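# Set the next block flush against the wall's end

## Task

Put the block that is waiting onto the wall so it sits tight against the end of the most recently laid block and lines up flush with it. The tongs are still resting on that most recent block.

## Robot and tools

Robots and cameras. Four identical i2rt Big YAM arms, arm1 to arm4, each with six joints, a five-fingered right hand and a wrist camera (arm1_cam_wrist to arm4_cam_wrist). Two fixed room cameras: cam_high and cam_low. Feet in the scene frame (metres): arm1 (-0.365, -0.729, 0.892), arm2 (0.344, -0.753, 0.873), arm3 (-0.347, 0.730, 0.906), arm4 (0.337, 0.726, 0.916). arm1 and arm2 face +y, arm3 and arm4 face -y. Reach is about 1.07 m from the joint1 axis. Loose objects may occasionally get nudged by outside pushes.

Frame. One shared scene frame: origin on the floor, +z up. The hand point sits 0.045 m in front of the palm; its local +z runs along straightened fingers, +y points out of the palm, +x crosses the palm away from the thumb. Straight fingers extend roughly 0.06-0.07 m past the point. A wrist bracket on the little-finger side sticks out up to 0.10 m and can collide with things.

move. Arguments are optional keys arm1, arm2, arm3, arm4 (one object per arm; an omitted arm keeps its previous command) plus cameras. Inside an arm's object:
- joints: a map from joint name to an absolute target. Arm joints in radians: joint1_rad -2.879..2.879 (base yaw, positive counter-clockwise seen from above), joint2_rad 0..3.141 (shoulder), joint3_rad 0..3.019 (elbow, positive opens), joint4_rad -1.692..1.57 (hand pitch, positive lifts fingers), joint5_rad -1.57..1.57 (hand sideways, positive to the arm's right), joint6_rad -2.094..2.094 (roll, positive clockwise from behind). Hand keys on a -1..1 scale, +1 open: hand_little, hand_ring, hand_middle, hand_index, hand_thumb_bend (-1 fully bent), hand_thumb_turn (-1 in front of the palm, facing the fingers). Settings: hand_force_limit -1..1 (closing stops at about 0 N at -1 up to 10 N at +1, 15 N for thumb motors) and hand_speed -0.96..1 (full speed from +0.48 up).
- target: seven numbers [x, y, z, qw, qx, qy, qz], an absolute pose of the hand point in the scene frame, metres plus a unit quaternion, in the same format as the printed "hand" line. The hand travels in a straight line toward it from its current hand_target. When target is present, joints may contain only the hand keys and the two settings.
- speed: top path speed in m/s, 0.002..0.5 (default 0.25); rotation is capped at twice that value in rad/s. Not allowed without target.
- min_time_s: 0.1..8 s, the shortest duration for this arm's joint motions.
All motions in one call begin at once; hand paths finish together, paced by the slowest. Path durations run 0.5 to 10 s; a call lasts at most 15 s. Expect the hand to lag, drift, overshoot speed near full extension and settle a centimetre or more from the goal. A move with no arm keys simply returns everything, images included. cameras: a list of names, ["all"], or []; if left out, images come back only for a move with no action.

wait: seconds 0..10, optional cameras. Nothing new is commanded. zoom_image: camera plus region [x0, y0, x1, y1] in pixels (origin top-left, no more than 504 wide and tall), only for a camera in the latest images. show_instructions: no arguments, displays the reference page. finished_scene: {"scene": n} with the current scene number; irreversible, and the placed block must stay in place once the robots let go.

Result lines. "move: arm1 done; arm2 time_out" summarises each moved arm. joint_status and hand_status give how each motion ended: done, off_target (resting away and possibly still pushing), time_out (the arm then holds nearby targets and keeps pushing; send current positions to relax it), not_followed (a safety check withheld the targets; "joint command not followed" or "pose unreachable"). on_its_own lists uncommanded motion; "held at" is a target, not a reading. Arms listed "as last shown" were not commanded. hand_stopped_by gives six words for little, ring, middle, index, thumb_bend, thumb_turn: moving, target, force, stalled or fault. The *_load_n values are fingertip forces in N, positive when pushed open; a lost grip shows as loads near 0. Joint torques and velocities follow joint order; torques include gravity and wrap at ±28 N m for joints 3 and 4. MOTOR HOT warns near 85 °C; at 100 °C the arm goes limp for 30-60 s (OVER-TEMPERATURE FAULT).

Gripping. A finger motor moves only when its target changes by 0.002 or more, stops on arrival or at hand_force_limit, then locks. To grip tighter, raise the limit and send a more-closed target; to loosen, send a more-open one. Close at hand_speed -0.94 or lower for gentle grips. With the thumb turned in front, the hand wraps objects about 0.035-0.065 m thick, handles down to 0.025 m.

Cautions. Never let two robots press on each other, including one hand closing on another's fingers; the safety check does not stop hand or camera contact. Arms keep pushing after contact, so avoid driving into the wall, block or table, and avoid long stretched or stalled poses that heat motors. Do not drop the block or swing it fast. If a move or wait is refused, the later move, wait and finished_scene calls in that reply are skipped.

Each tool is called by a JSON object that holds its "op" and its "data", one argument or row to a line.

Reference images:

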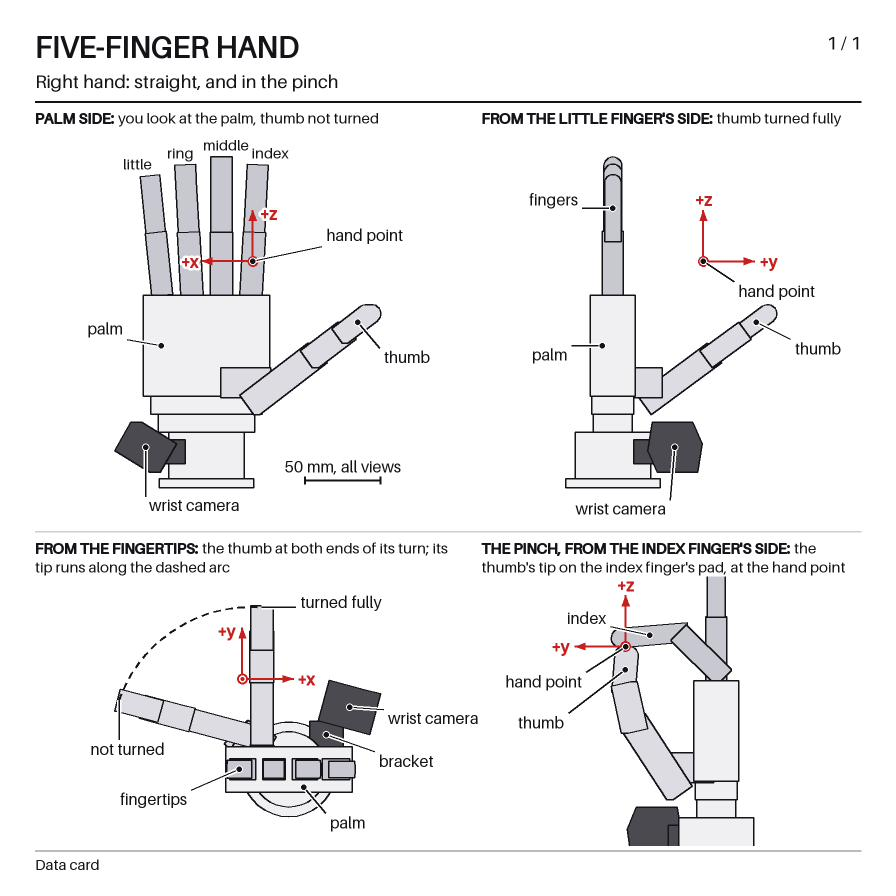

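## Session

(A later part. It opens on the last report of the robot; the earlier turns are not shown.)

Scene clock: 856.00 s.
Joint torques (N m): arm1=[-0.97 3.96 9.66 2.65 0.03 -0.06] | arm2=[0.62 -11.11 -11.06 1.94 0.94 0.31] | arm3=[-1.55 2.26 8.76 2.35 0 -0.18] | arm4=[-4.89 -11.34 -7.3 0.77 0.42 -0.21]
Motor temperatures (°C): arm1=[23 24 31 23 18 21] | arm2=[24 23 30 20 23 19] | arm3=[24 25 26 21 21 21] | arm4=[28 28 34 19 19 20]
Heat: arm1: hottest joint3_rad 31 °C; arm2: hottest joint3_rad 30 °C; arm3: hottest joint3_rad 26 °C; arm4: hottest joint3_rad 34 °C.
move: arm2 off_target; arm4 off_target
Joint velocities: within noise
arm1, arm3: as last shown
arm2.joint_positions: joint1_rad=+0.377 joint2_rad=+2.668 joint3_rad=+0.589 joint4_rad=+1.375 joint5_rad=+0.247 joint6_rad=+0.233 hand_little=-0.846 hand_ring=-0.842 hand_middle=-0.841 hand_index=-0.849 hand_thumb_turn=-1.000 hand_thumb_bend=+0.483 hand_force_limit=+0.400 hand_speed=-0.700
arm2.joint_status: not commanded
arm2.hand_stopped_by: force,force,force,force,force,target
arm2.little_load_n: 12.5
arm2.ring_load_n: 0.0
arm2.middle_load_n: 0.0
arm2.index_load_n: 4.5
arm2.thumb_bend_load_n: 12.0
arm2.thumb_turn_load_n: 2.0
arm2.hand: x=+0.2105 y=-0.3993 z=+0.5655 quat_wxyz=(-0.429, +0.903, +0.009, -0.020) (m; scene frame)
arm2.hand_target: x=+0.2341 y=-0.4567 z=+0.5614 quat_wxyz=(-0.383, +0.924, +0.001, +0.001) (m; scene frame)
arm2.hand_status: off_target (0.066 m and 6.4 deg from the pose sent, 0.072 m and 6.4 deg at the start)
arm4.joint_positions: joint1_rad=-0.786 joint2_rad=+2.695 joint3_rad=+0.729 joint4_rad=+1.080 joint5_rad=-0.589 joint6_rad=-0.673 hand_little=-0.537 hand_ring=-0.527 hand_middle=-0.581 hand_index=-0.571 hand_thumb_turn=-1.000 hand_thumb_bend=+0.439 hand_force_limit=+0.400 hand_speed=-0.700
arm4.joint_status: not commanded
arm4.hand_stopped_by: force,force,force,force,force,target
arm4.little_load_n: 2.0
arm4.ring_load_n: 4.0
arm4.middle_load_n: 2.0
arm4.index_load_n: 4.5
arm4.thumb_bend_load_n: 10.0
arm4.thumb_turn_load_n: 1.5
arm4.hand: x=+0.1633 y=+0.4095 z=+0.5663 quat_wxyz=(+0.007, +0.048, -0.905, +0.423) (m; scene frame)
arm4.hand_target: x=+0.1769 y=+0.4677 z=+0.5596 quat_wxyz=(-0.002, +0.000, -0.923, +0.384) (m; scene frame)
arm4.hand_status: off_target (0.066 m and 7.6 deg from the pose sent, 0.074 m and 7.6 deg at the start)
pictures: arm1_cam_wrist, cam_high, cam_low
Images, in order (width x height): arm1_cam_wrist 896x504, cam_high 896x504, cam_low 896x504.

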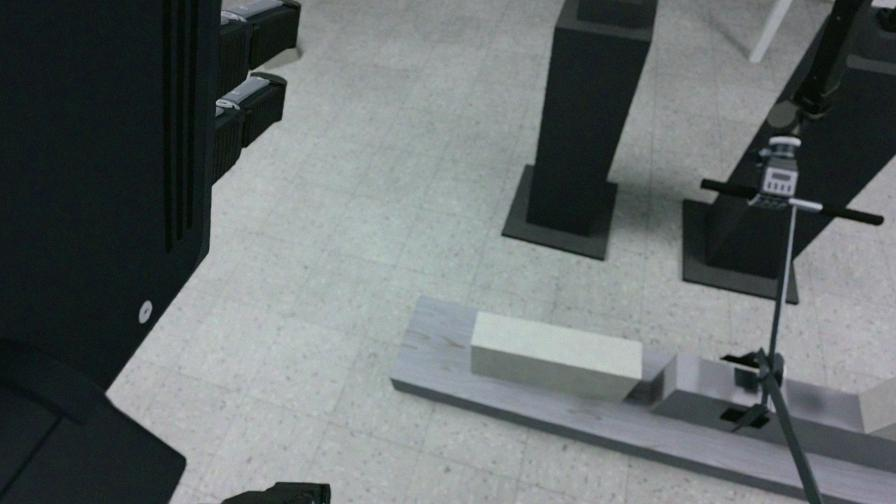

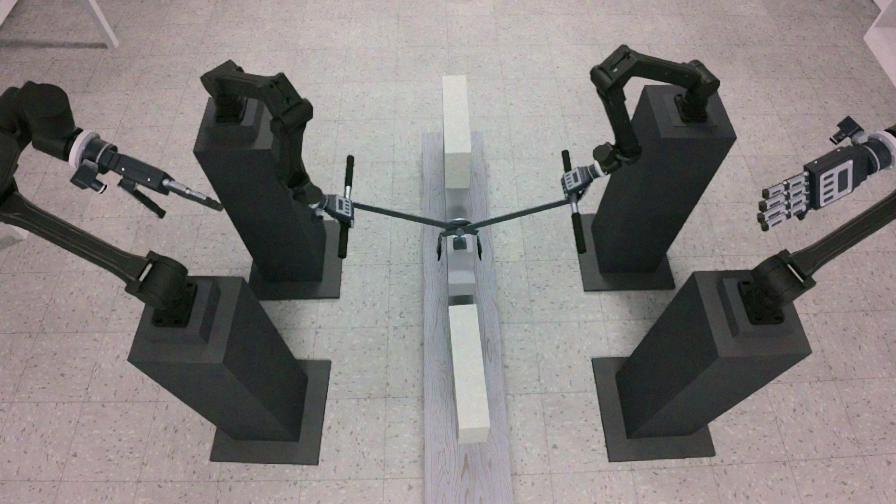

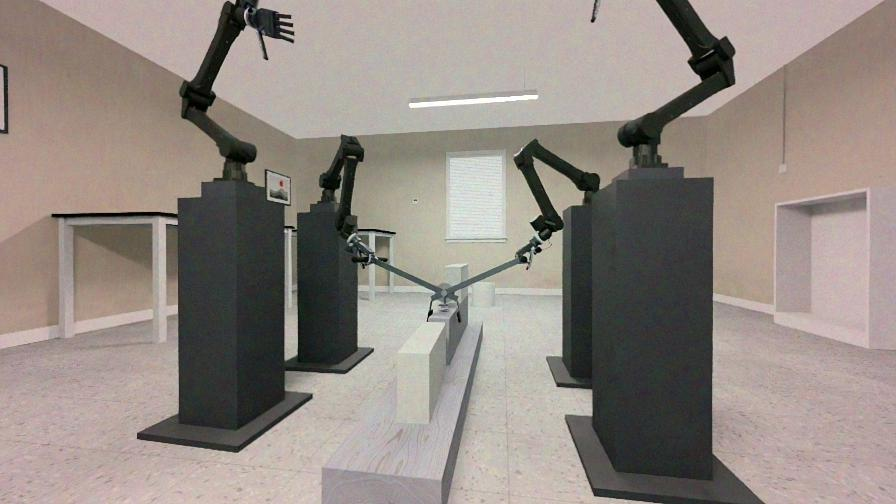

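{"op": "move", "data": {
  "arm2": {"target": [0.235, -0.460, 0.535, 0.3827, -0.9239, 0, 0], "speed": 0.05},
  "arm4": {"target": [0.17, 0.475, 0.533, 0, 0, 0.9239, -0.3827], "speed": 0.05},
  "cameras": ["cam_high", "cam_low", "arm1_cam_wrist"]
}}

{"op": "zoom_image", "data": {
  "camera": "cam_low",
  "region": [370, 180, 530, 330]
}}

{"op": "zoom_image", "data": {
  "camera": "arm1_cam_wrist",
  "region": [640, 250, 896, 504]
}}

Scene clock: 865.40 s.
Joint torques (N m): arm1=[-0.97 4.19 9.63 2.69 0.06 -0.06] | arm2=[0.5 -10.87 -10.96 2.02 0.95 0.31] | arm3=[-1.55 2.26 8.76 2.33 0 -0.18] | arm4=[-5.66 -10.75 -7.23 0.88 0.42 -0.2]
Motor temperatures (°C): arm1=[22 24 31 23 18 21] | arm2=[24 22 30 20 23 19] | arm3=[24 25 26 21 21 21] | arm4=[28 27 33 19 19 20]
Heat: arm1: hottest joint3_rad 31 °C; arm2: hottest joint3_rad 30 °C; arm3: hottest joint3_rad 26 °C; arm4: hottest joint3_rad 33 °C.
move: arm2 off_target; arm4 off_target
Joint velocities: within noise
arm1, arm3: as last shown
arm2.joint_positions: joint1_rad=+0.377 joint2_rad=+2.744 joint3_rad=+0.645 joint4_rad=+1.395 joint5_rad=+0.247 joint6_rad=+0.233 hand_little=-0.846 hand_ring=-0.842 hand_middle=-0.841 hand_index=-0.849 hand_thumb_turn=-1.000 hand_thumb_bend=+0.483 hand_force_limit=+0.400 hand_speed=-0.700
arm2.joint_status: not commanded
arm2.hand_stopped_by: force,force,force,force,force,target
arm2.little_load_n: 12.0
arm2.ring_load_n: 0.0
arm2.middle_load_n: -0.5
arm2.index_load_n: 5.0
arm2.thumb_bend_load_n: 11.5
arm2.thumb_turn_load_n: 2.5
arm2.hand: x=+0.2099 y=-0.3985 z=+0.5411 quat_wxyz=(-0.429, +0.903, +0.009, -0.020) (m; scene frame)
arm2.hand_target: x=+0.2340 y=-0.4566 z=+0.5364 quat_wxyz=(-0.383, +0.924, +0.001, +0.001) (m; scene frame)
arm2.hand_status: off_target (0.067 m and 6.4 deg from the pose sent, 0.072 m and 6.4 deg at the start)
arm4.joint_positions: joint1_rad=-0.788 joint2_rad=+2.767 joint3_rad=+0.785 joint4_rad=+1.095 joint5_rad=-0.589 joint6_rad=-0.676 hand_little=-0.537 hand_ring=-0.527 hand_middle=-0.581 hand_index=-0.571 hand_thumb_turn=-1.000 hand_thumb_bend=+0.439 hand_force_limit=+0.400 hand_speed=-0.700
arm4.joint_status: not commanded
arm4.hand_stopped_by: force,force,force,force,force,target
arm4.little_load_n: 2.5
arm4.ring_load_n: 4.0
arm4.middle_load_n: 2.0
arm4.index_load_n: 4.0
arm4.thumb_bend_load_n: 10.0
arm4.thumb_turn_load_n: 1.5
arm4.hand: x=+0.1624 y=+0.4096 z=+0.5414 quat_wxyz=(+0.007, +0.048, -0.905, +0.423) (m; scene frame)
arm4.hand_target: x=+0.1767 y=+0.4677 z=+0.5346 quat_wxyz=(-0.002, +0.000, -0.923, +0.384) (m; scene frame)
arm4.hand_status: off_target (0.066 m and 7.5 deg from the pose sent, 0.074 m and 7.6 deg at the start)
pictures: arm1_cam_wrist, cam_high, cam_low
Images, in order (width x height): arm1_cam_wrist 896x504, cam_high 896x504, cam_low 896x504.

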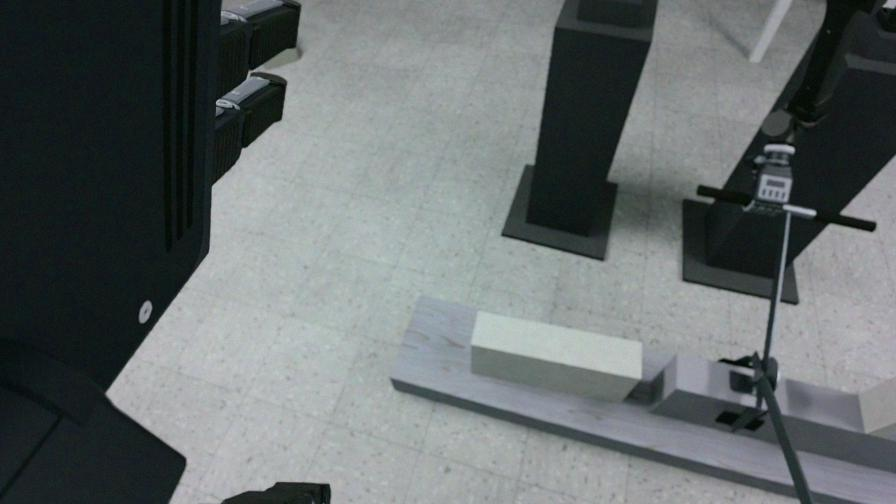

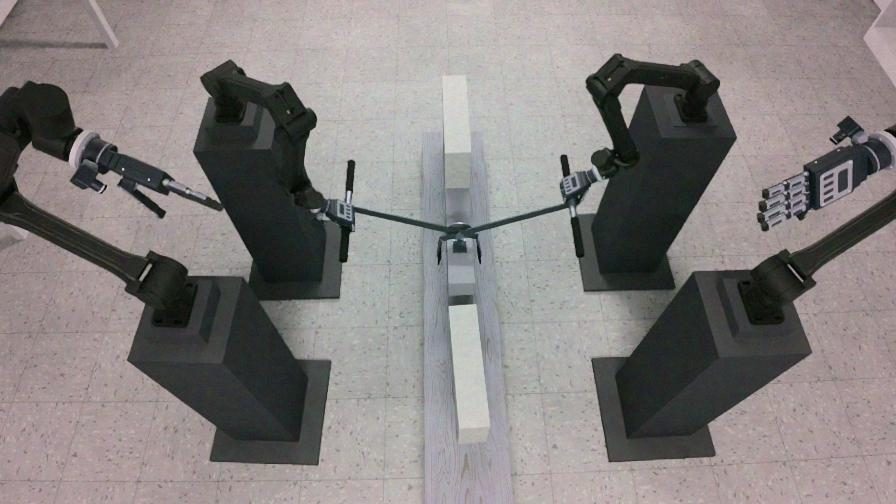

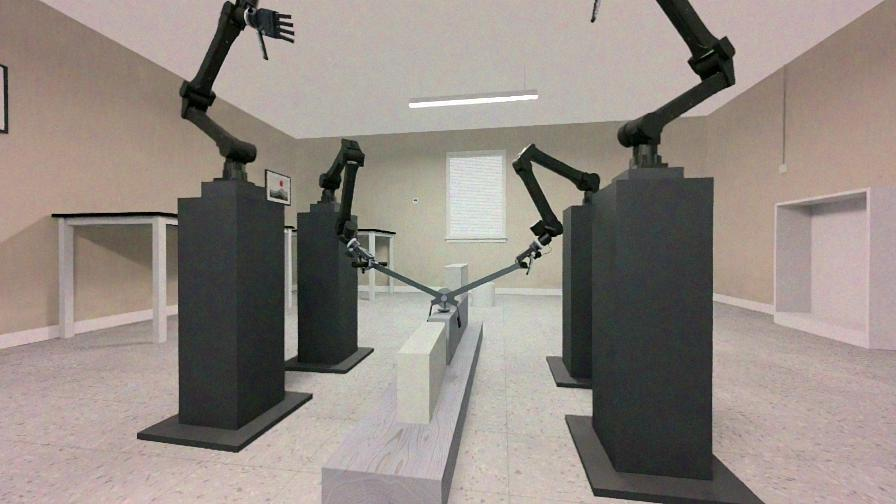

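Scaled by 3.150.

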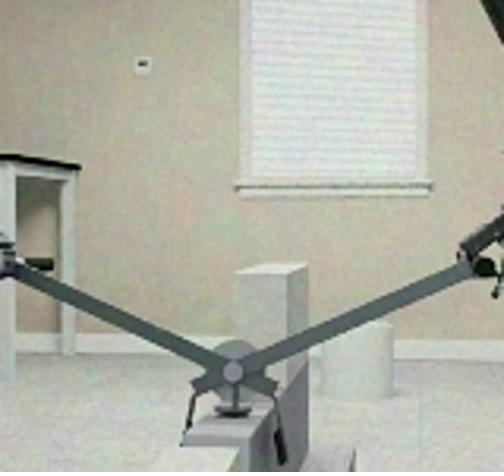

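Scaled by 1.969.

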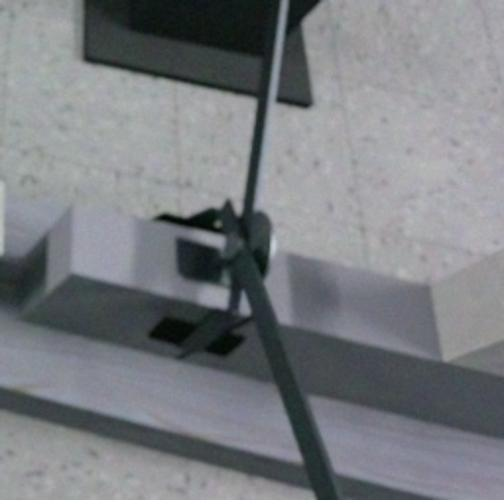

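{"op": "move", "data": {
  "arm2": {"target": [0.235, -0.460, 0.515, 0.3827, -0.9239, 0, 0], "speed": 0.05},
  "arm4": {"target": [0.17, 0.475, 0.513, 0, 0, 0.9239, -0.3827], "speed": 0.05},
  "cameras": ["cam_high", "cam_low", "arm1_cam_wrist"]
}}

{"op": "zoom_image", "data": {
  "camera": "cam_low",
  "region": [370, 180, 530, 330]
}}

{"op": "zoom_image", "data": {
  "camera": "arm1_cam_wrist",
  "region": [640, 250, 896, 504]
}}

Scene clock: 874.47 s.
Joint torques (N m): arm1=[-1.08 4.13 9.65 2.66 0.05 -0.03] | arm2=[0.67 -9.23 -9.4 1.35 0.93 0.31] | arm3=[-1.49 2.26 8.76 2.35 -0.01 -0.18] | arm4=[-4.84 -9.11 -5.94 0.53 0.93 -0.23]
Motor temperatures (°C): arm1=[22 24 31 23 18 21] | arm2=[24 22 30 20 23 19] | arm3=[24 25 26 21 21 21] | arm4=[28 27 33 19 19 20]
Heat: arm1: hottest joint3_rad 31 °C; arm2: hottest joint3_rad 30 °C; arm3: hottest joint3_rad 26 °C; arm4: hottest joint3_rad 33 °C.
move: arm2 off_target; arm4 off_target
Joint velocities: within noise
arm1, arm3: as last shown
arm1.index_load_n: -0.5
arm1.thumb_turn_load_n: -0.5
arm2.joint_positions: joint1_rad=+0.377 joint2_rad=+2.783 joint3_rad=+0.667 joint4_rad=+1.430 joint5_rad=+0.248 joint6_rad=+0.230 hand_little=-0.846 hand_ring=-0.842 hand_middle=-0.841 hand_index=-0.849 hand_thumb_turn=-1.000 hand_thumb_bend=+0.483 hand_force_limit=+0.400 hand_speed=-0.700
arm2.joint_status: not commanded
arm2.hand_stopped_by: force,force,force,force,force,target
arm2.little_load_n: 10.5
arm2.ring_load_n: 0.0
arm2.middle_load_n: -0.5
arm2.index_load_n: 3.5
arm2.thumb_bend_load_n: 12.0
arm2.thumb_turn_load_n: 2.5
arm2.hand: x=+0.2096 y=-0.3971 z=+0.5330 quat_wxyz=(-0.437, +0.899, +0.009, -0.022) (m; scene frame)
arm2.hand_target: x=+0.2344 y=-0.4578 z=+0.5185 quat_wxyz=(-0.383, +0.924, +0.001, +0.001) (m; scene frame)
arm2.hand_status: off_target (0.070 m and 7.4 deg from the pose sent, 0.071 m and 6.4 deg at the start)
arm4.joint_positions: joint1_rad=-0.801 joint2_rad=+2.796 joint3_rad=+0.808 joint4_rad=+1.112 joint5_rad=-0.606 joint6_rad=-0.675 hand_little=-0.537 hand_ring=-0.527 hand_middle=-0.581 hand_index=-0.572 hand_thumb_turn=-1.000 hand_thumb_bend=+0.439 hand_force_limit=+0.400 hand_speed=-0.700
arm4.joint_status: not commanded
arm4.hand_stopped_by: force,force,force,force,force,target
arm4.little_load_n: 4.5
arm4.ring_load_n: 4.0
arm4.middle_load_n: 2.0
arm4.index_load_n: 2.0
arm4.thumb_bend_load_n: 10.0
arm4.thumb_turn_load_n: 2.0
arm4.hand: x=+0.1591 y=+0.4087 z=+0.5337 quat_wxyz=(+0.007, +0.046, -0.901, +0.431) (m; scene frame)
arm4.hand_target: x=+0.1768 y=+0.4685 z=+0.5170 quat_wxyz=(-0.003, +0.000, -0.923, +0.384) (m; scene frame)
arm4.hand_status: off_target (0.070 m and 8.1 deg from the pose sent, 0.072 m and 7.6 deg at the start)
pictures: arm1_cam_wrist, cam_high, cam_low
Images, in order (width x height): arm1_cam_wrist 896x504, cam_high 896x504, cam_low 896x504.

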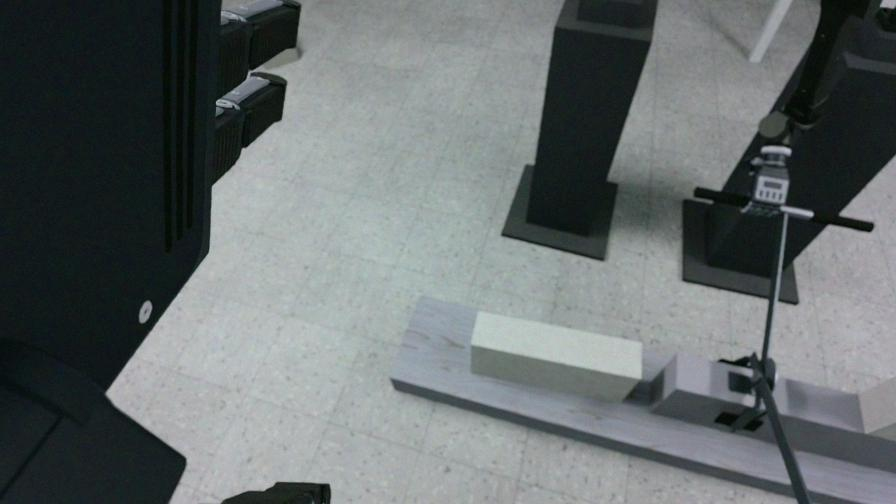

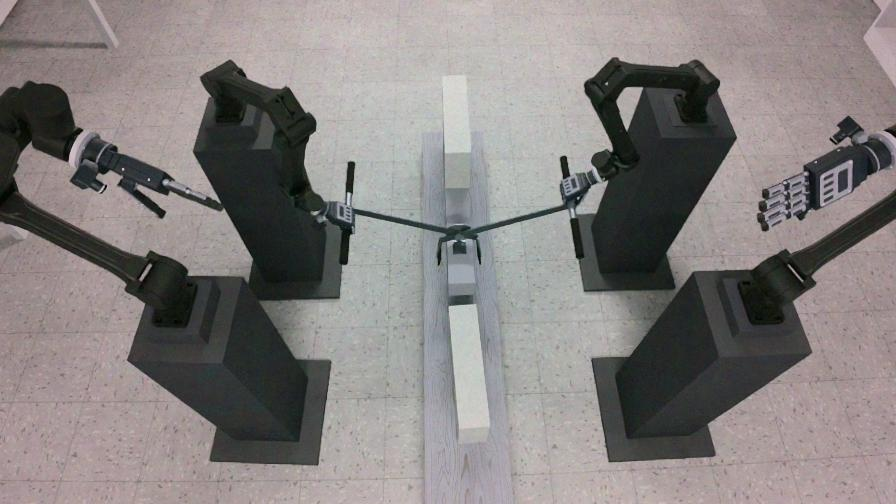

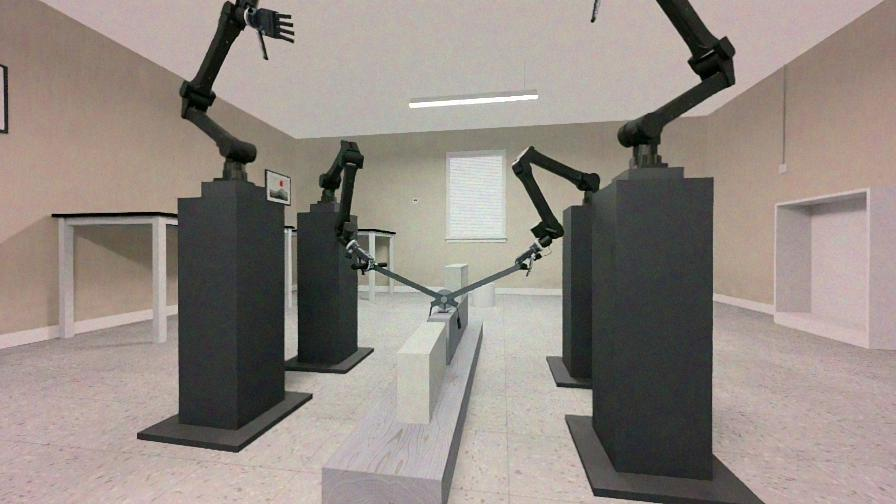

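Scaled by 3.150.

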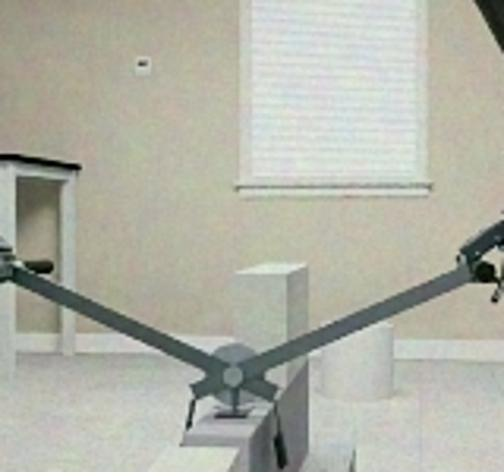

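Scaled by 1.969.

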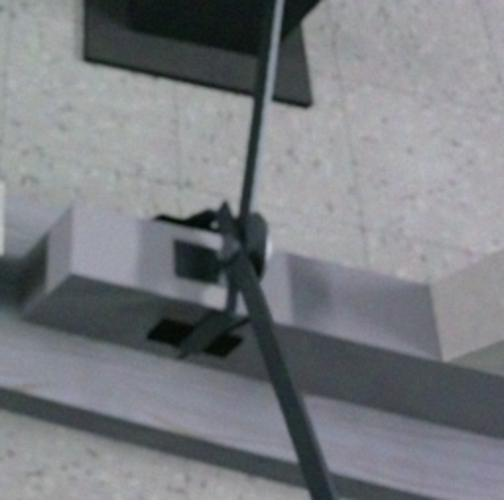

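{"op": "move", "data": {
  "arm2": {"target": [0.213, -0.408, 0.520, 0.42, -0.907, -0.009, 0.01], "speed": 0.05},
  "arm4": {"target": [0.161, 0.418, 0.520, -0.005, -0.03, 0.908, -0.417], "speed": 0.05},
  "cameras": ["cam_high", "cam_low", "arm1_cam_wrist"]
}}

{"op": "zoom_image", "data": {
  "camera": "cam_low",
  "region": [340, 180, 560, 330]
}}

Scene clock: 887.90 s.
Joint torques (N m): arm1=[-0.97 4.01 9.68 2.59 0.03 -0.06] | arm2=[0.85 -12.69 -3.63 0.85 0.62 0.11] | arm3=[-1.55 2.26 8.75 2.35 0 -0.18] | arm4=[0.32 -11.75 -2.11 0.72 0.05 0.12]
Motor temperatures (°C): arm1=[22 24 31 23 18 21] | arm2=[24 22 30 20 23 19] | arm3=[24 25 26 21 21 21] | arm4=[28 26 32 19 20 20]
Heat: arm1: hottest joint3_rad 31 °C; arm2: hottest joint3_rad 30 °C; arm3: hottest joint3_rad 26 °C; arm4: hottest joint3_rad 32 °C.
move: arm2 off_target; arm4 off_target
Joint velocities: within noise
arm1, arm3: as last shown
arm1.index_load_n: 0.0
arm1.thumb_turn_load_n: 0.0
arm2.joint_positions: joint1_rad=+0.382 joint2_rad=+2.783 joint3_rad=+0.682 joint4_rad=+1.412 joint5_rad=+0.256 joint6_rad=+0.229 hand_little=-0.846 hand_ring=-0.842 hand_middle=-0.841 hand_index=-0.849 hand_thumb_turn=-1.000 hand_thumb_bend=+0.483 hand_force_limit=+0.400 hand_speed=-0.700
arm2.joint_status: not commanded
arm2.hand_stopped_by: force,force,force,force,force,target
arm2.little_load_n: 14.0
arm2.ring_load_n: 0.0
arm2.middle_load_n: -0.5
arm2.index_load_n: 2.5
arm2.thumb_bend_load_n: 12.0
arm2.thumb_turn_load_n: 2.0
arm2.hand: x=+0.2079 y=-0.3933 z=+0.5295 quat_wxyz=(-0.437, +0.899, +0.010, -0.019) (m; scene frame)
arm2.hand_target: x=+0.2132 y=-0.4080 z=+0.5205 quat_wxyz=(-0.420, +0.907, +0.009, -0.010) (m; scene frame)
arm2.hand_status: off_target (0.018 m and 2.3 deg from the pose sent, 0.017 m and 2.6 deg at the start)
arm4.joint_positions: joint1_rad=-0.801 joint2_rad=+2.797 joint3_rad=+0.824 joint4_rad=+1.115 joint5_rad=-0.593 joint6_rad=-0.671 hand_little=-0.537 hand_ring=-0.528 hand_middle=-0.581 hand_index=-0.572 hand_thumb_turn=-1.000 hand_thumb_bend=+0.439 hand_force_limit=+0.400 hand_speed=-0.700
arm4.joint_status: not commanded
arm4.hand_stopped_by: force,force,force,force,force,target
arm4.little_load_n: 2.0
arm4.ring_load_n: 0.0
arm4.middle_load_n: 2.0
arm4.index_load_n: 0.0
arm4.thumb_bend_load_n: 10.0
arm4.thumb_turn_load_n: 1.5
arm4.hand: x=+0.1505 y=+0.4031 z=+0.5323 quat_wxyz=(+0.017, +0.045, -0.900, +0.433) (m; scene frame)
arm4.hand_target: x=+0.1613 y=+0.4180 z=+0.5208 quat_wxyz=(+0.005, +0.030, -0.908, +0.417) (m; scene frame)
arm4.hand_status: off_target (0.022 m and 3.0 deg from the pose sent, 0.017 m and 2.6 deg at the start)
pictures: arm1_cam_wrist, cam_high, cam_low
Images, in order (width x height): arm1_cam_wrist 896x504, cam_high 896x504, cam_low 896x504.

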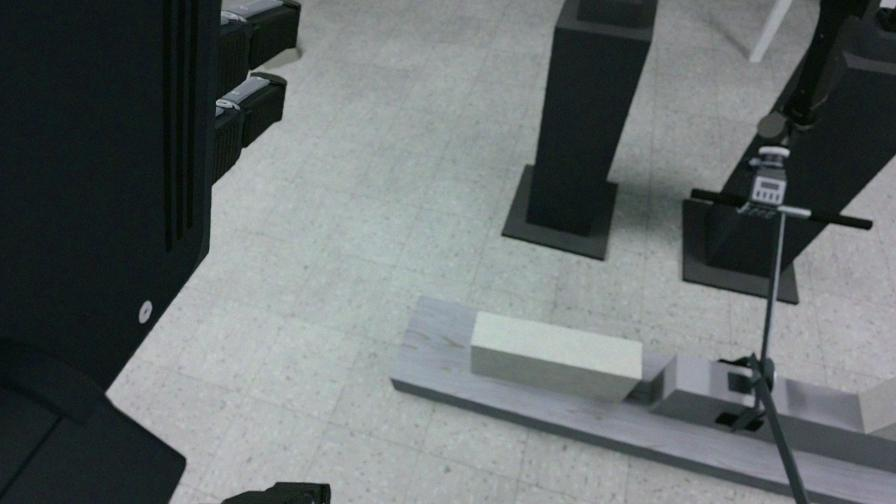

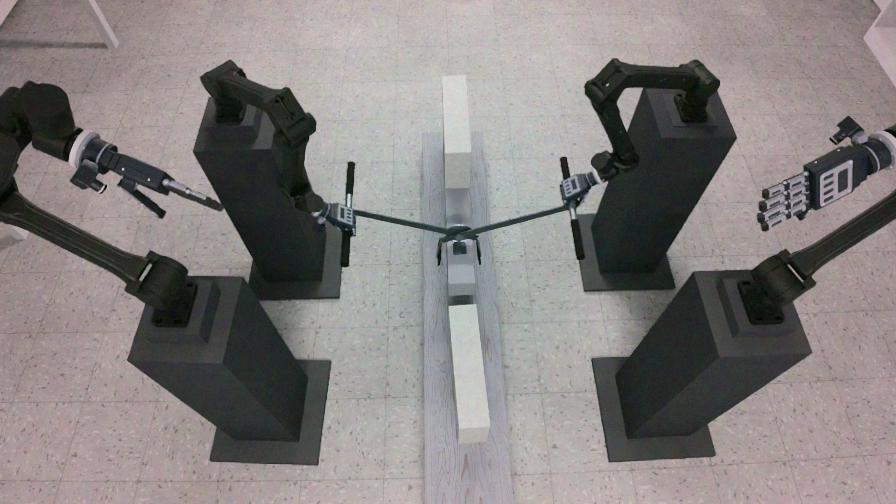

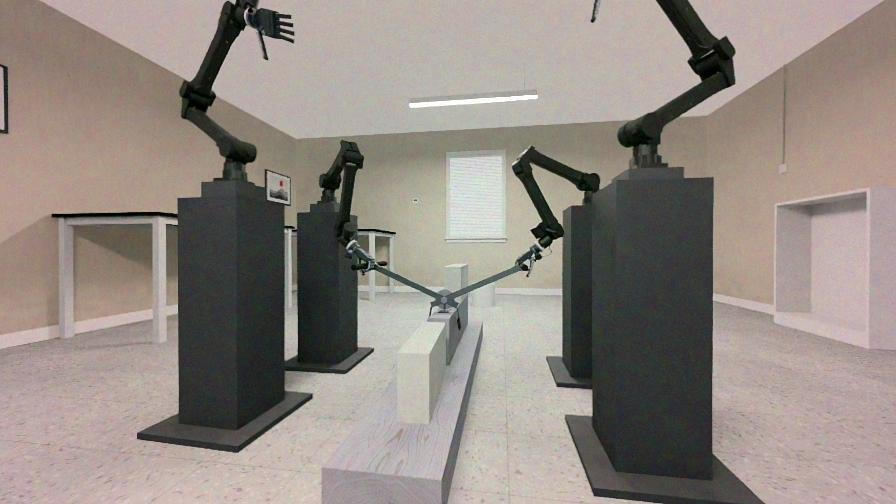

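Scaled by 2.291.

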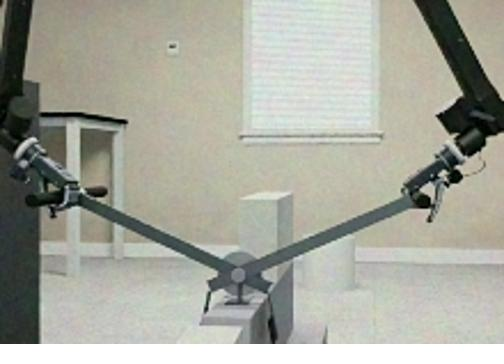

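{"op": "move", "data": {
  "arm4": {"joints": {"hand_thumb_bend": 1, "hand_speed": -0.5}},
  "cameras": ["arm4_cam_wrist"]
}}

{"op": "move", "data": {
  "arm4": {"joints": {"hand_little": 1, "hand_ring": 1, "hand_middle": 1, "hand_index": 1, "hand_speed": -0.7}},
  "cameras": ["arm4_cam_wrist", "cam_low"]
}}

Scene clock: 917.20 s.
Joint torques (N m): arm1=[-1.2 4.37 9.66 2.59 0.02 -0.03] | arm2=[0.85 -12.63 -3.6 0.9 0.62 0.11] | arm3=[-1.55 2.26 8.75 2.35 -0.01 -0.18] | arm4=[0.03 -11.46 -2.25 0.65 0.06 0.11]
Motor temperatures (°C): arm1=[22 24 31 23 18 21] | arm2=[24 21 28 20 23 19] | arm3=[24 25 26 21 21 21] | arm4=[28 26 30 19 19 20]
Heat: arm1: hottest joint3_rad 31 °C; arm2: hottest joint3_rad 28 °C; arm3: hottest joint3_rad 26 °C; arm4: hottest joint3_rad 30 °C.
move: arm4 done
Joint velocities: within noise
arm1, arm2, arm3: as last shown
arm4.joint_positions: joint1_rad=-0.801 joint2_rad=+2.797 joint3_rad=+0.824 joint4_rad=+1.115 joint5_rad=-0.593 joint6_rad=-0.671 hand_little=-0.537 hand_ring=-0.528 hand_middle=-0.581 hand_index=-0.572 hand_thumb_turn=-1.000 hand_thumb_bend=+1.000 hand_force_limit=+0.400 hand_speed=-0.500
arm4.joint_status: all done
arm4.hand_stopped_by: force,force,force,force,target,target
arm4.little_load_n: 2.0
arm4.ring_load_n: 0.0
arm4.middle_load_n: 0.0
arm4.index_load_n: 0.0
arm4.thumb_bend_load_n: 0.0
arm4.thumb_turn_load_n: 0.0
arm4.hand: x=+0.1505 y=+0.4031 z=+0.5323 quat_wxyz=(+0.017, +0.045, -0.900, +0.433) (m; scene frame)
arm4.hand_target: x=+0.1613 y=+0.4180 z=+0.5208 quat_wxyz=(+0.005, +0.030, -0.908, +0.417) (m; scene frame)
arm4.hand_status: not commanded
pictures: arm4_cam_wrist
Images, in order (width x height): arm4_cam_wrist 896x504.

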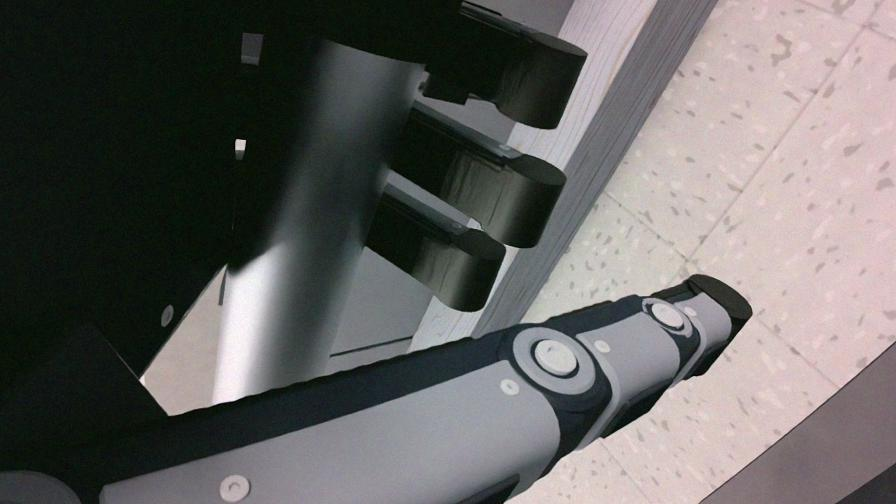

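Scene clock: 919.60 s.
Joint torques (N m): arm1=[-1.26 4.13 9.72 2.58 0.03 -0.03] | arm2=[0.91 -12.63 -3.6 0.87 0.53 0.1] | arm3=[-1.55 2.26 8.77 2.35 -0.01 -0.18] | arm4=[0.32 -11.4 -2.09 0.8 0.04 0.12]
Motor temperatures (°C): arm1=[22 24 31 23 18 21] | arm2=[24 21 28 20 23 19] | arm3=[24 25 26 21 21 21] | arm4=[28 26 30 19 19 20]
Heat: arm1: hottest joint3_rad 31 °C; arm2: hottest joint3_rad 28 °C; arm3: hottest joint3_rad 26 °C; arm4: hottest joint3_rad 30 °C.
move: arm4 done
Joint velocities: within noise
arm1, arm2, arm3: as last shown
arm2.joint_positions: joint1_rad=+0.382 joint2_rad=+2.783 joint3_rad=+0.682 joint4_rad=+1.412 joint5_rad=+0.259 joint6_rad=+0.229 hand_little=-0.846 hand_ring=-0.842 hand_middle=-0.841 hand_index=-0.850 hand_thumb_turn=-1.000 hand_thumb_bend=+0.483 hand_force_limit=+0.400 hand_speed=-0.700
arm2.index_load_n: 1.5
arm2.hand: x=+0.2084 y=-0.3931 z=+0.5295 quat_wxyz=(-0.437, +0.899, +0.010, -0.017) (m; scene frame)
arm4.joint_positions: joint1_rad=-0.801 joint2_rad=+2.797 joint3_rad=+0.824 joint4_rad=+1.115 joint5_rad=-0.593 joint6_rad=-0.667 hand_little=+1.000 hand_ring=+1.000 hand_middle=+1.000 hand_index=+1.000 hand_thumb_turn=-1.000 hand_thumb_bend=+1.000 hand_force_limit=+0.400 hand_speed=-0.700
arm4.joint_status: all done
arm4.hand_stopped_by: target,target,target,target,target,target
arm4.little_load_n: 0.0
arm4.ring_load_n: 0.0
arm4.middle_load_n: -0.5
arm4.index_load_n: 0.0
arm4.thumb_bend_load_n: 0.0
arm4.thumb_turn_load_n: 0.0
arm4.hand: x=+0.1508 y=+0.4030 z=+0.5324 quat_wxyz=(+0.017, +0.043, -0.900, +0.433) (m; scene frame)
arm4.hand_target: x=+0.1613 y=+0.4180 z=+0.5208 quat_wxyz=(+0.005, +0.030, -0.908, +0.417) (m; scene frame)
arm4.hand_status: not commanded
pictures: arm4_cam_wrist, cam_low
Images, in order (width x height): arm4_cam_wrist 896x504, cam_low 896x504.

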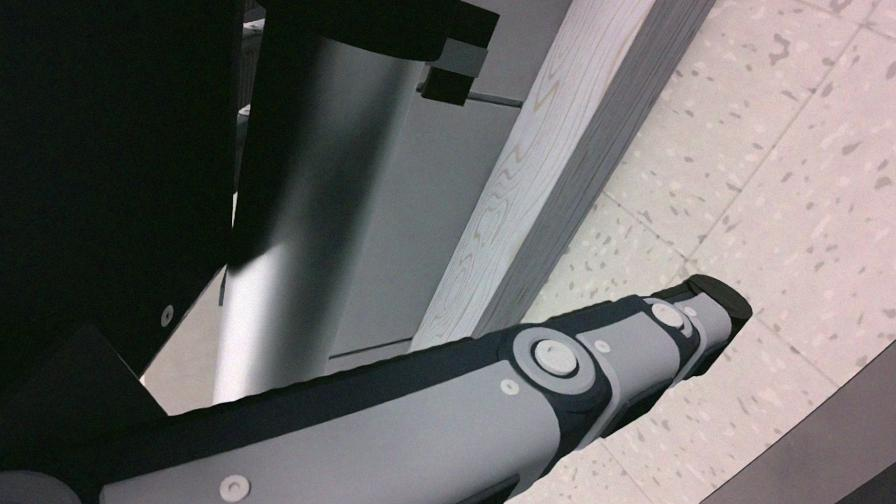

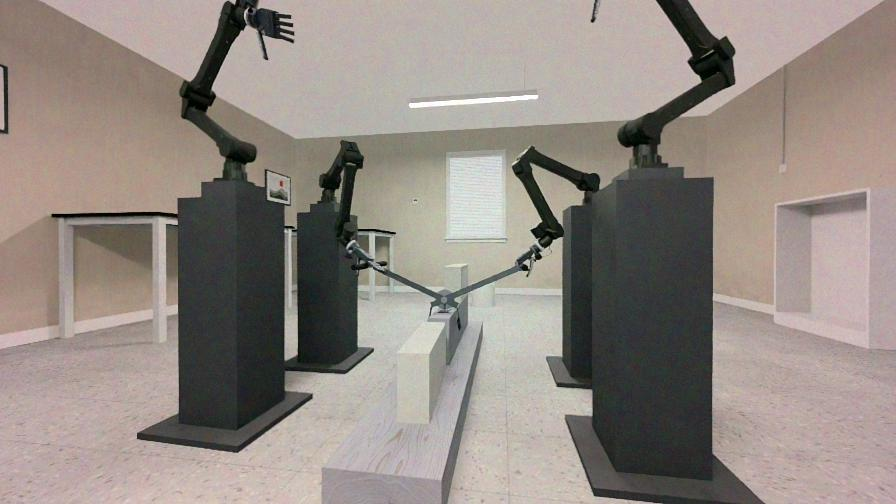

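{"op": "move", "data": {
  "arm4": {"joints": {"hand_thumb_turn": 1, "hand_speed": -0.3}}
}}

{"op": "move", "data": {
  "arm4": {"target": [0.165, 0.345, 0.615, 0, 0, 0.9239, -0.3827], "speed": 0.12}
}}

{"op": "move", "data": {
  "arm4": {"target": [0.290, 0.345, 0.615, 0, 0, 0.9239, -0.3827], "speed": 0.15},
  "cameras": ["arm4_cam_wrist", "cam_low", "cam_high"]
}}

Scene clock: 930.93 s.
Joint torques (N m): arm1=[-1.08 3.96 9.65 2.48 0 -0.04] | arm2=[0.73 -12.63 -3.6 0.87 0.52 0.1] | arm3=[-1.55 2.26 8.76 2.35 -0.01 -0.19] | arm4=[0.21 -11.81 -2.19 0.69 0.06 0.09]
Motor temperatures (°C): arm1=[22 24 31 23 18 21] | arm2=[24 21 27 20 23 19] | arm3=[24 25 26 21 21 21] | arm4=[28 26 30 19 19 20]
Heat: arm1: hottest joint3_rad 31 °C; arm2: hottest joint3_rad 27 °C; arm3: hottest joint3_rad 26 °C; arm4: hottest joint3_rad 30 °C.
move: arm4 done
Joint velocities: within noise
arm1, arm2, arm3: as last shown
arm2.index_load_n: 2.0
arm4.joint_positions: joint1_rad=-0.801 joint2_rad=+2.797 joint3_rad=+0.824 joint4_rad=+1.115 joint5_rad=-0.593 joint6_rad=-0.666 hand_little=+1.000 hand_ring=+1.000 hand_middle=+1.000 hand_index=+1.000 hand_thumb_turn=+1.000 hand_thumb_bend=+1.000 hand_force_limit=+0.400 hand_speed=-0.300
arm4.joint_status: all done
arm4.hand_stopped_by: target,target,target,target,target,target
arm4.little_load_n: 0.0
arm4.ring_load_n: 0.0
arm4.middle_load_n: 0.0
arm4.index_load_n: 0.0
arm4.thumb_bend_load_n: 0.0
arm4.thumb_turn_load_n: -0.5
arm4.hand: x=+0.1508 y=+0.4030 z=+0.5324 quat_wxyz=(+0.016, +0.042, -0.900, +0.433) (m; scene frame)
arm4.hand_target: x=+0.1613 y=+0.4180 z=+0.5208 quat_wxyz=(+0.005, +0.030, -0.908, +0.417) (m; scene frame)
arm4.hand_status: not commanded
pictures: none

Scene clock: 932.77 s.
Joint torques (N m): arm1=[-0.79 3.96 9.58 2.65 0.03 -0.04] | arm2=[0.79 -13.16 -3.97 1.13 0.48 0.12] | arm3=[-1.49 2.26 8.76 2.35 -0.01 -0.18] | arm4=[1.49 -16.67 -0.94 0.8 -0.06 0.18]
Motor temperatures (°C): arm1=[22 24 31 23 18 21] | arm2=[24 21 27 20 23 19] | arm3=[24 25 26 21 21 21] | arm4=[28 26 30 19 19 20]
Heat: arm1: hottest joint3_rad 31 °C; arm2: hottest joint3_rad 27 °C; arm3: hottest joint3_rad 26 °C; arm4: hottest joint3_rad 30 °C.
move: arm4 done
Joint velocities: within noise
arm1.joint_positions: joint1_rad=+0.373 joint2_rad=+0.553 joint3_rad=+1.347 joint4_rad=-1.151 joint5_rad=+0.089 joint6_rad=-1.211 hand_little=+1.000 hand_ring=+1.000 hand_middle=+1.000 hand_index=+1.000 hand_thumb_turn=+1.000 hand_thumb_bend=+1.000 hand_force_limit=+0.000 hand_speed=-0.800
arm1.joint_status: not commanded
arm1.hand_stopped_by: target,target,target,target,target,target
arm1.little_load_n: 0.0
arm1.ring_load_n: 0.0
arm1.middle_load_n: 0.0
arm1.index_load_n: 0.0
arm1.thumb_bend_load_n: 0.0
arm1.thumb_turn_load_n: 0.0
arm1.hand: x=-0.3913 y=-0.4898 z=+1.4130 quat_wxyz=(-0.506, +0.594, +0.567, +0.264) (m; scene frame)
arm1.hand_target: x=-0.3904 y=-0.4920 z=+1.4228 quat_wxyz=(-0.515, +0.589, +0.562, +0.267) (m; scene frame)
arm1.hand_status: not commanded
arm2: as last shown
arm2.joint_positions: joint1_rad=+0.382 joint2_rad=+2.789 joint3_rad=+0.686 joint4_rad=+1.403 joint5_rad=+0.260 joint6_rad=+0.229 hand_little=-0.846 hand_ring=-0.842 hand_middle=-0.841 hand_index=-0.850 hand_thumb_turn=-1.000 hand_thumb_bend=+0.483 hand_force_limit=+0.400 hand_speed=-0.700
arm2.index_load_n: 1.0
arm2.hand: x=+0.2095 y=-0.3953 z=+0.5258 quat_wxyz=(-0.433, +0.901, +0.010, -0.015) (m; scene frame)
arm3.joint_positions: joint1_rad=-0.260 joint2_rad=+0.544 joint3_rad=+1.317 joint4_rad=-1.199 joint5_rad=-0.056 joint6_rad=-1.193 hand_little=+1.000 hand_ring=+1.000 hand_middle=+1.000 hand_index=+1.000 hand_thumb_turn=+1.000 hand_thumb_bend=+1.000 hand_force_limit=+0.000 hand_speed=-0.800
arm3.joint_status: not commanded
arm3.hand_stopped_by: target,target,target,target,target,target
arm3.little_load_n: 0.0
arm3.ring_load_n: 0.0
arm3.middle_load_n: 0.0
arm3.index_load_n: 0.0
arm3.thumb_bend_load_n: 0.0
arm3.thumb_turn_load_n: 0.0
arm3.hand: x=-0.4533 y=+0.5131 z=+1.3960 quat_wxyz=(+0.346, +0.375, -0.757, +0.409) (m; scene frame)
arm3.hand_target: x=-0.4529 y=+0.5145 z=+1.4081 quat_wxyz=(+0.354, +0.372, -0.750, +0.417) (m; scene frame)
arm3.hand_status: not commanded
arm4.joint_positions: joint1_rad=-0.635 joint2_rad=+2.487 joint3_rad=+0.756 joint4_rad=+0.839 joint5_rad=-0.421 joint6_rad=-0.488 hand_little=+1.000 hand_ring=+1.000 hand_middle=+1.000 hand_index=+1.000 hand_thumb_turn=+1.000 hand_thumb_bend=+1.000 hand_force_limit=+0.400 hand_speed=-0.300
arm4.joint_status: not commanded
arm4.hand_stopped_by: target,target,target,target,target,target
arm4.little_load_n: 0.0
arm4.ring_load_n: -0.5
arm4.middle_load_n: 0.0
arm4.index_load_n: 0.0
arm4.thumb_bend_load_n: 0.0
arm4.thumb_turn_load_n: 0.0
arm4.hand: x=+0.1623 y=+0.3487 z=+0.6081 quat_wxyz=(+0.003, +0.003, -0.924, +0.382) (m; scene frame)
arm4.hand_target: x=+0.1650 y=+0.3450 z=+0.6149 quat_wxyz=(+0.000, +0.000, -0.924, +0.383) (m; scene frame)
arm4.hand_status: done (0.008 m and 0.5 deg from the pose sent, 0.102 m and 8.2 deg at the start)
pictures: none

Scene clock: 934.57 s.
Joint torques (N m): arm1=[-1.26 4.31 9.65 2.51 0.04 -0.06] | arm2=[0.85 -13.1 -4 1.2 0.48 0.11] | arm3=[-1.55 2.26 8.75 2.35 -0.01 -0.18] | arm4=[1.26 -11.52 -2.06 1.98 0.09 0.21]
Motor temperatures (°C): arm1=[22 24 31 23 18 21] | arm2=[24 21 27 20 23 19] | arm3=[24 25 26 21 21 21] | arm4=[28 26 30 19 19 20]
Heat: arm1: hottest joint3_rad 31 °C; arm2: hottest joint3_rad 27 °C; arm3: hottest joint3_rad 26 °C; arm4: hottest joint3_rad 30 °C.
move: arm4 off_target
Joint velocities: within noise
arm1, arm2, arm3: as last shown
arm4.joint_positions: joint1_rad=-0.284 joint2_rad=+2.507 joint3_rad=+0.636 joint4_rad=+1.080 joint5_rad=-0.188 joint6_rad=-0.214 hand_little=+1.000 hand_ring=+1.000 hand_middle=+1.000 hand_index=+1.000 hand_thumb_turn=+1.000 hand_thumb_bend=+1.000 hand_force_limit=+0.400 hand_speed=-0.300
arm4.joint_status: not commanded
arm4.hand_stopped_by: target,target,target,target,target,target
arm4.little_load_n: 0.0
arm4.ring_load_n: 0.0
arm4.middle_load_n: 0.0
arm4.index_load_n: 0.0
arm4.thumb_bend_load_n: 0.0
arm4.thumb_turn_load_n: 0.0
arm4.hand: x=+0.2827 y=+0.3339 z=+0.6205 quat_wxyz=(+0.005, +0.005, -0.921, +0.389) (m; scene frame)
arm4.hand_target: x=+0.2898 y=+0.3450 z=+0.6153 quat_wxyz=(+0.000, +0.000, -0.924, +0.382) (m; scene frame)
arm4.hand_status: off_target (0.014 m and 1.2 deg from the pose sent, 0.128 m and 0.5 deg at the start)
pictures: arm4_cam_wrist, cam_high, cam_low
Images, in order (width x height): arm4_cam_wrist 896x504, cam_high 896x504, cam_low 896x504.

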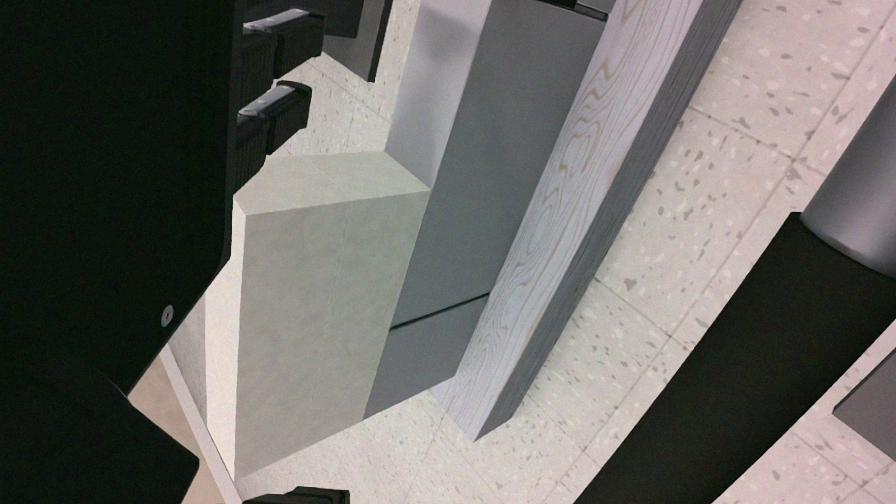

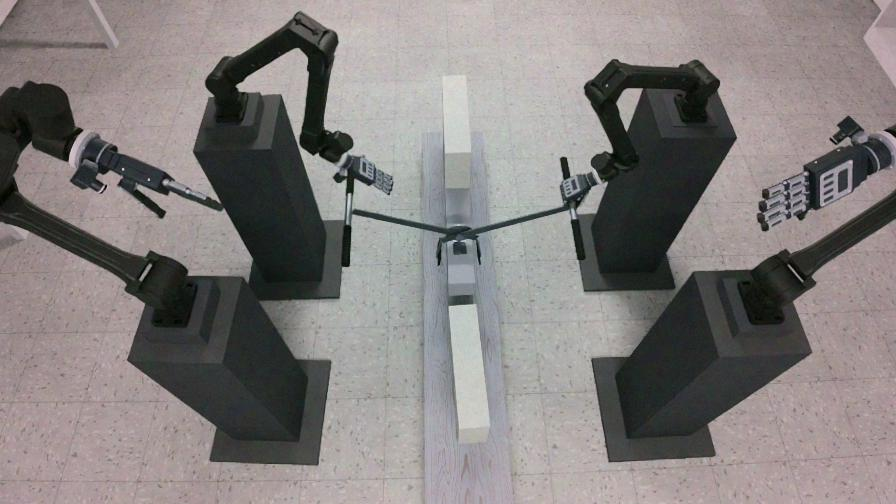

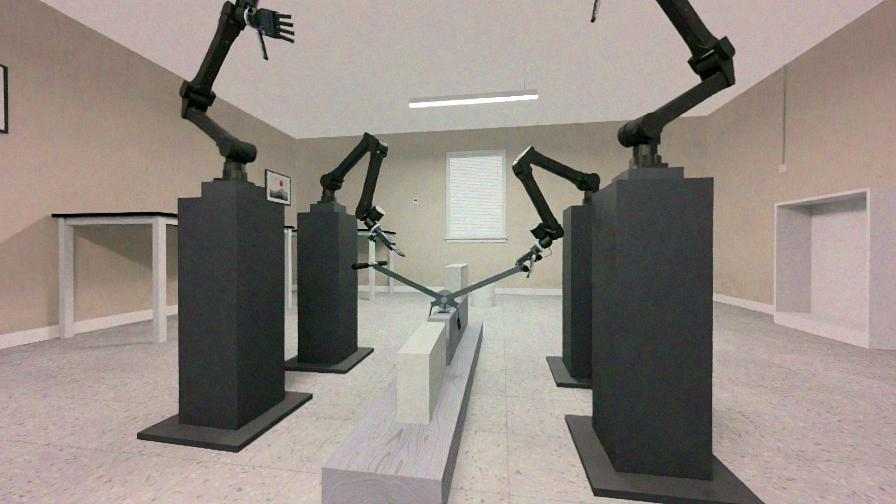

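{"op": "move", "data": {
  "arm4": {"target": [0.292, 0.425, 0.545, 0, 0, 0.9239, -0.3827], "speed": 0.08},
  "cameras": ["arm4_cam_wrist"]
}}

Scene clock: 951.97 s.
Joint torques (N m): arm1=[-1.03 4.25 9.59 2.7 0.02 -0.05] | arm2=[0.79 -13.22 -4 1.16 0.49 0.12] | arm3=[-1.55 2.26 8.75 2.33 0 -0.18] | arm4=[-0.21 -10.93 -3.11 1.89 -0.2 -0.11]
Motor temperatures (°C): arm1=[22 24 31 23 18 21] | arm2=[24 21 27 20 23 19] | arm3=[24 25 26 21 21 21] | arm4=[27 26 29 19 19 20]
Heat: arm1: hottest joint3_rad 31 °C; arm2: hottest joint3_rad 27 °C; arm3: hottest joint3_rad 26 °C; arm4: hottest joint3_rad 29 °C.
move: arm4 done
Joint velocities: within noise
arm1, arm2, arm3: as last shown
arm2.little_load_n: 13.5
arm2.thumb_bend_load_n: 11.5
arm4.joint_positions: joint1_rad=-0.351 joint2_rad=+2.857 joint3_rad=+0.636 joint4_rad=+1.398 joint5_rad=-0.242 joint6_rad=-0.247 hand_little=+1.000 hand_ring=+1.000 hand_middle=+1.000 hand_index=+1.000 hand_thumb_turn=+1.000 hand_thumb_bend=+1.000 hand_force_limit=+0.400 hand_speed=-0.300
arm4.joint_status: not commanded
arm4.hand_stopped_by: target,target,target,target,target,target
arm4.little_load_n: 0.0
arm4.ring_load_n: 0.0
arm4.middle_load_n: 0.0
arm4.index_load_n: 0.0
arm4.thumb_bend_load_n: 0.0
arm4.thumb_turn_load_n: 0.0
arm4.hand: x=+0.2951 y=+0.4210 z=+0.5496 quat_wxyz=(-0.004, -0.003, -0.925, +0.381) (m; scene frame)
arm4.hand_target: x=+0.2922 y=+0.4252 z=+0.5451 quat_wxyz=(+0.000, +0.000, -0.924, +0.382) (m; scene frame)
arm4.hand_status: done (0.007 m and 0.6 deg from the pose sent, 0.119 m and 1.2 deg at the start)
pictures: arm4_cam_wrist
Images, in order (width x height): arm4_cam_wrist 896x504.

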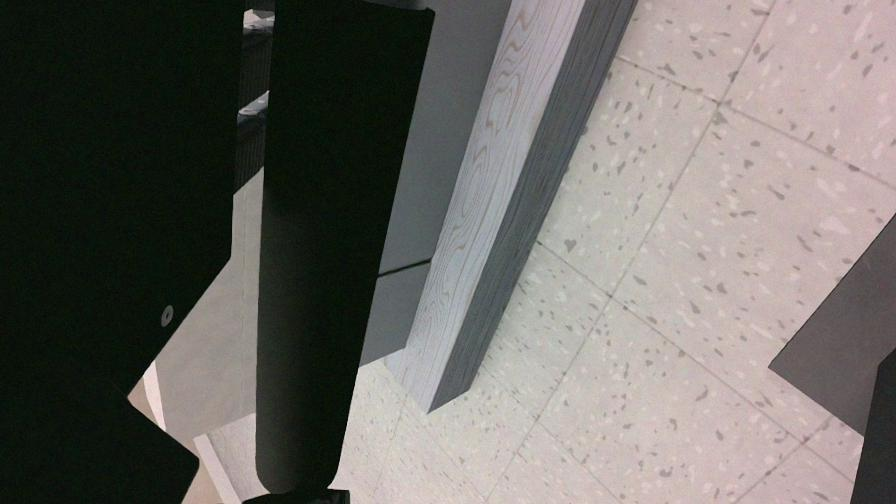

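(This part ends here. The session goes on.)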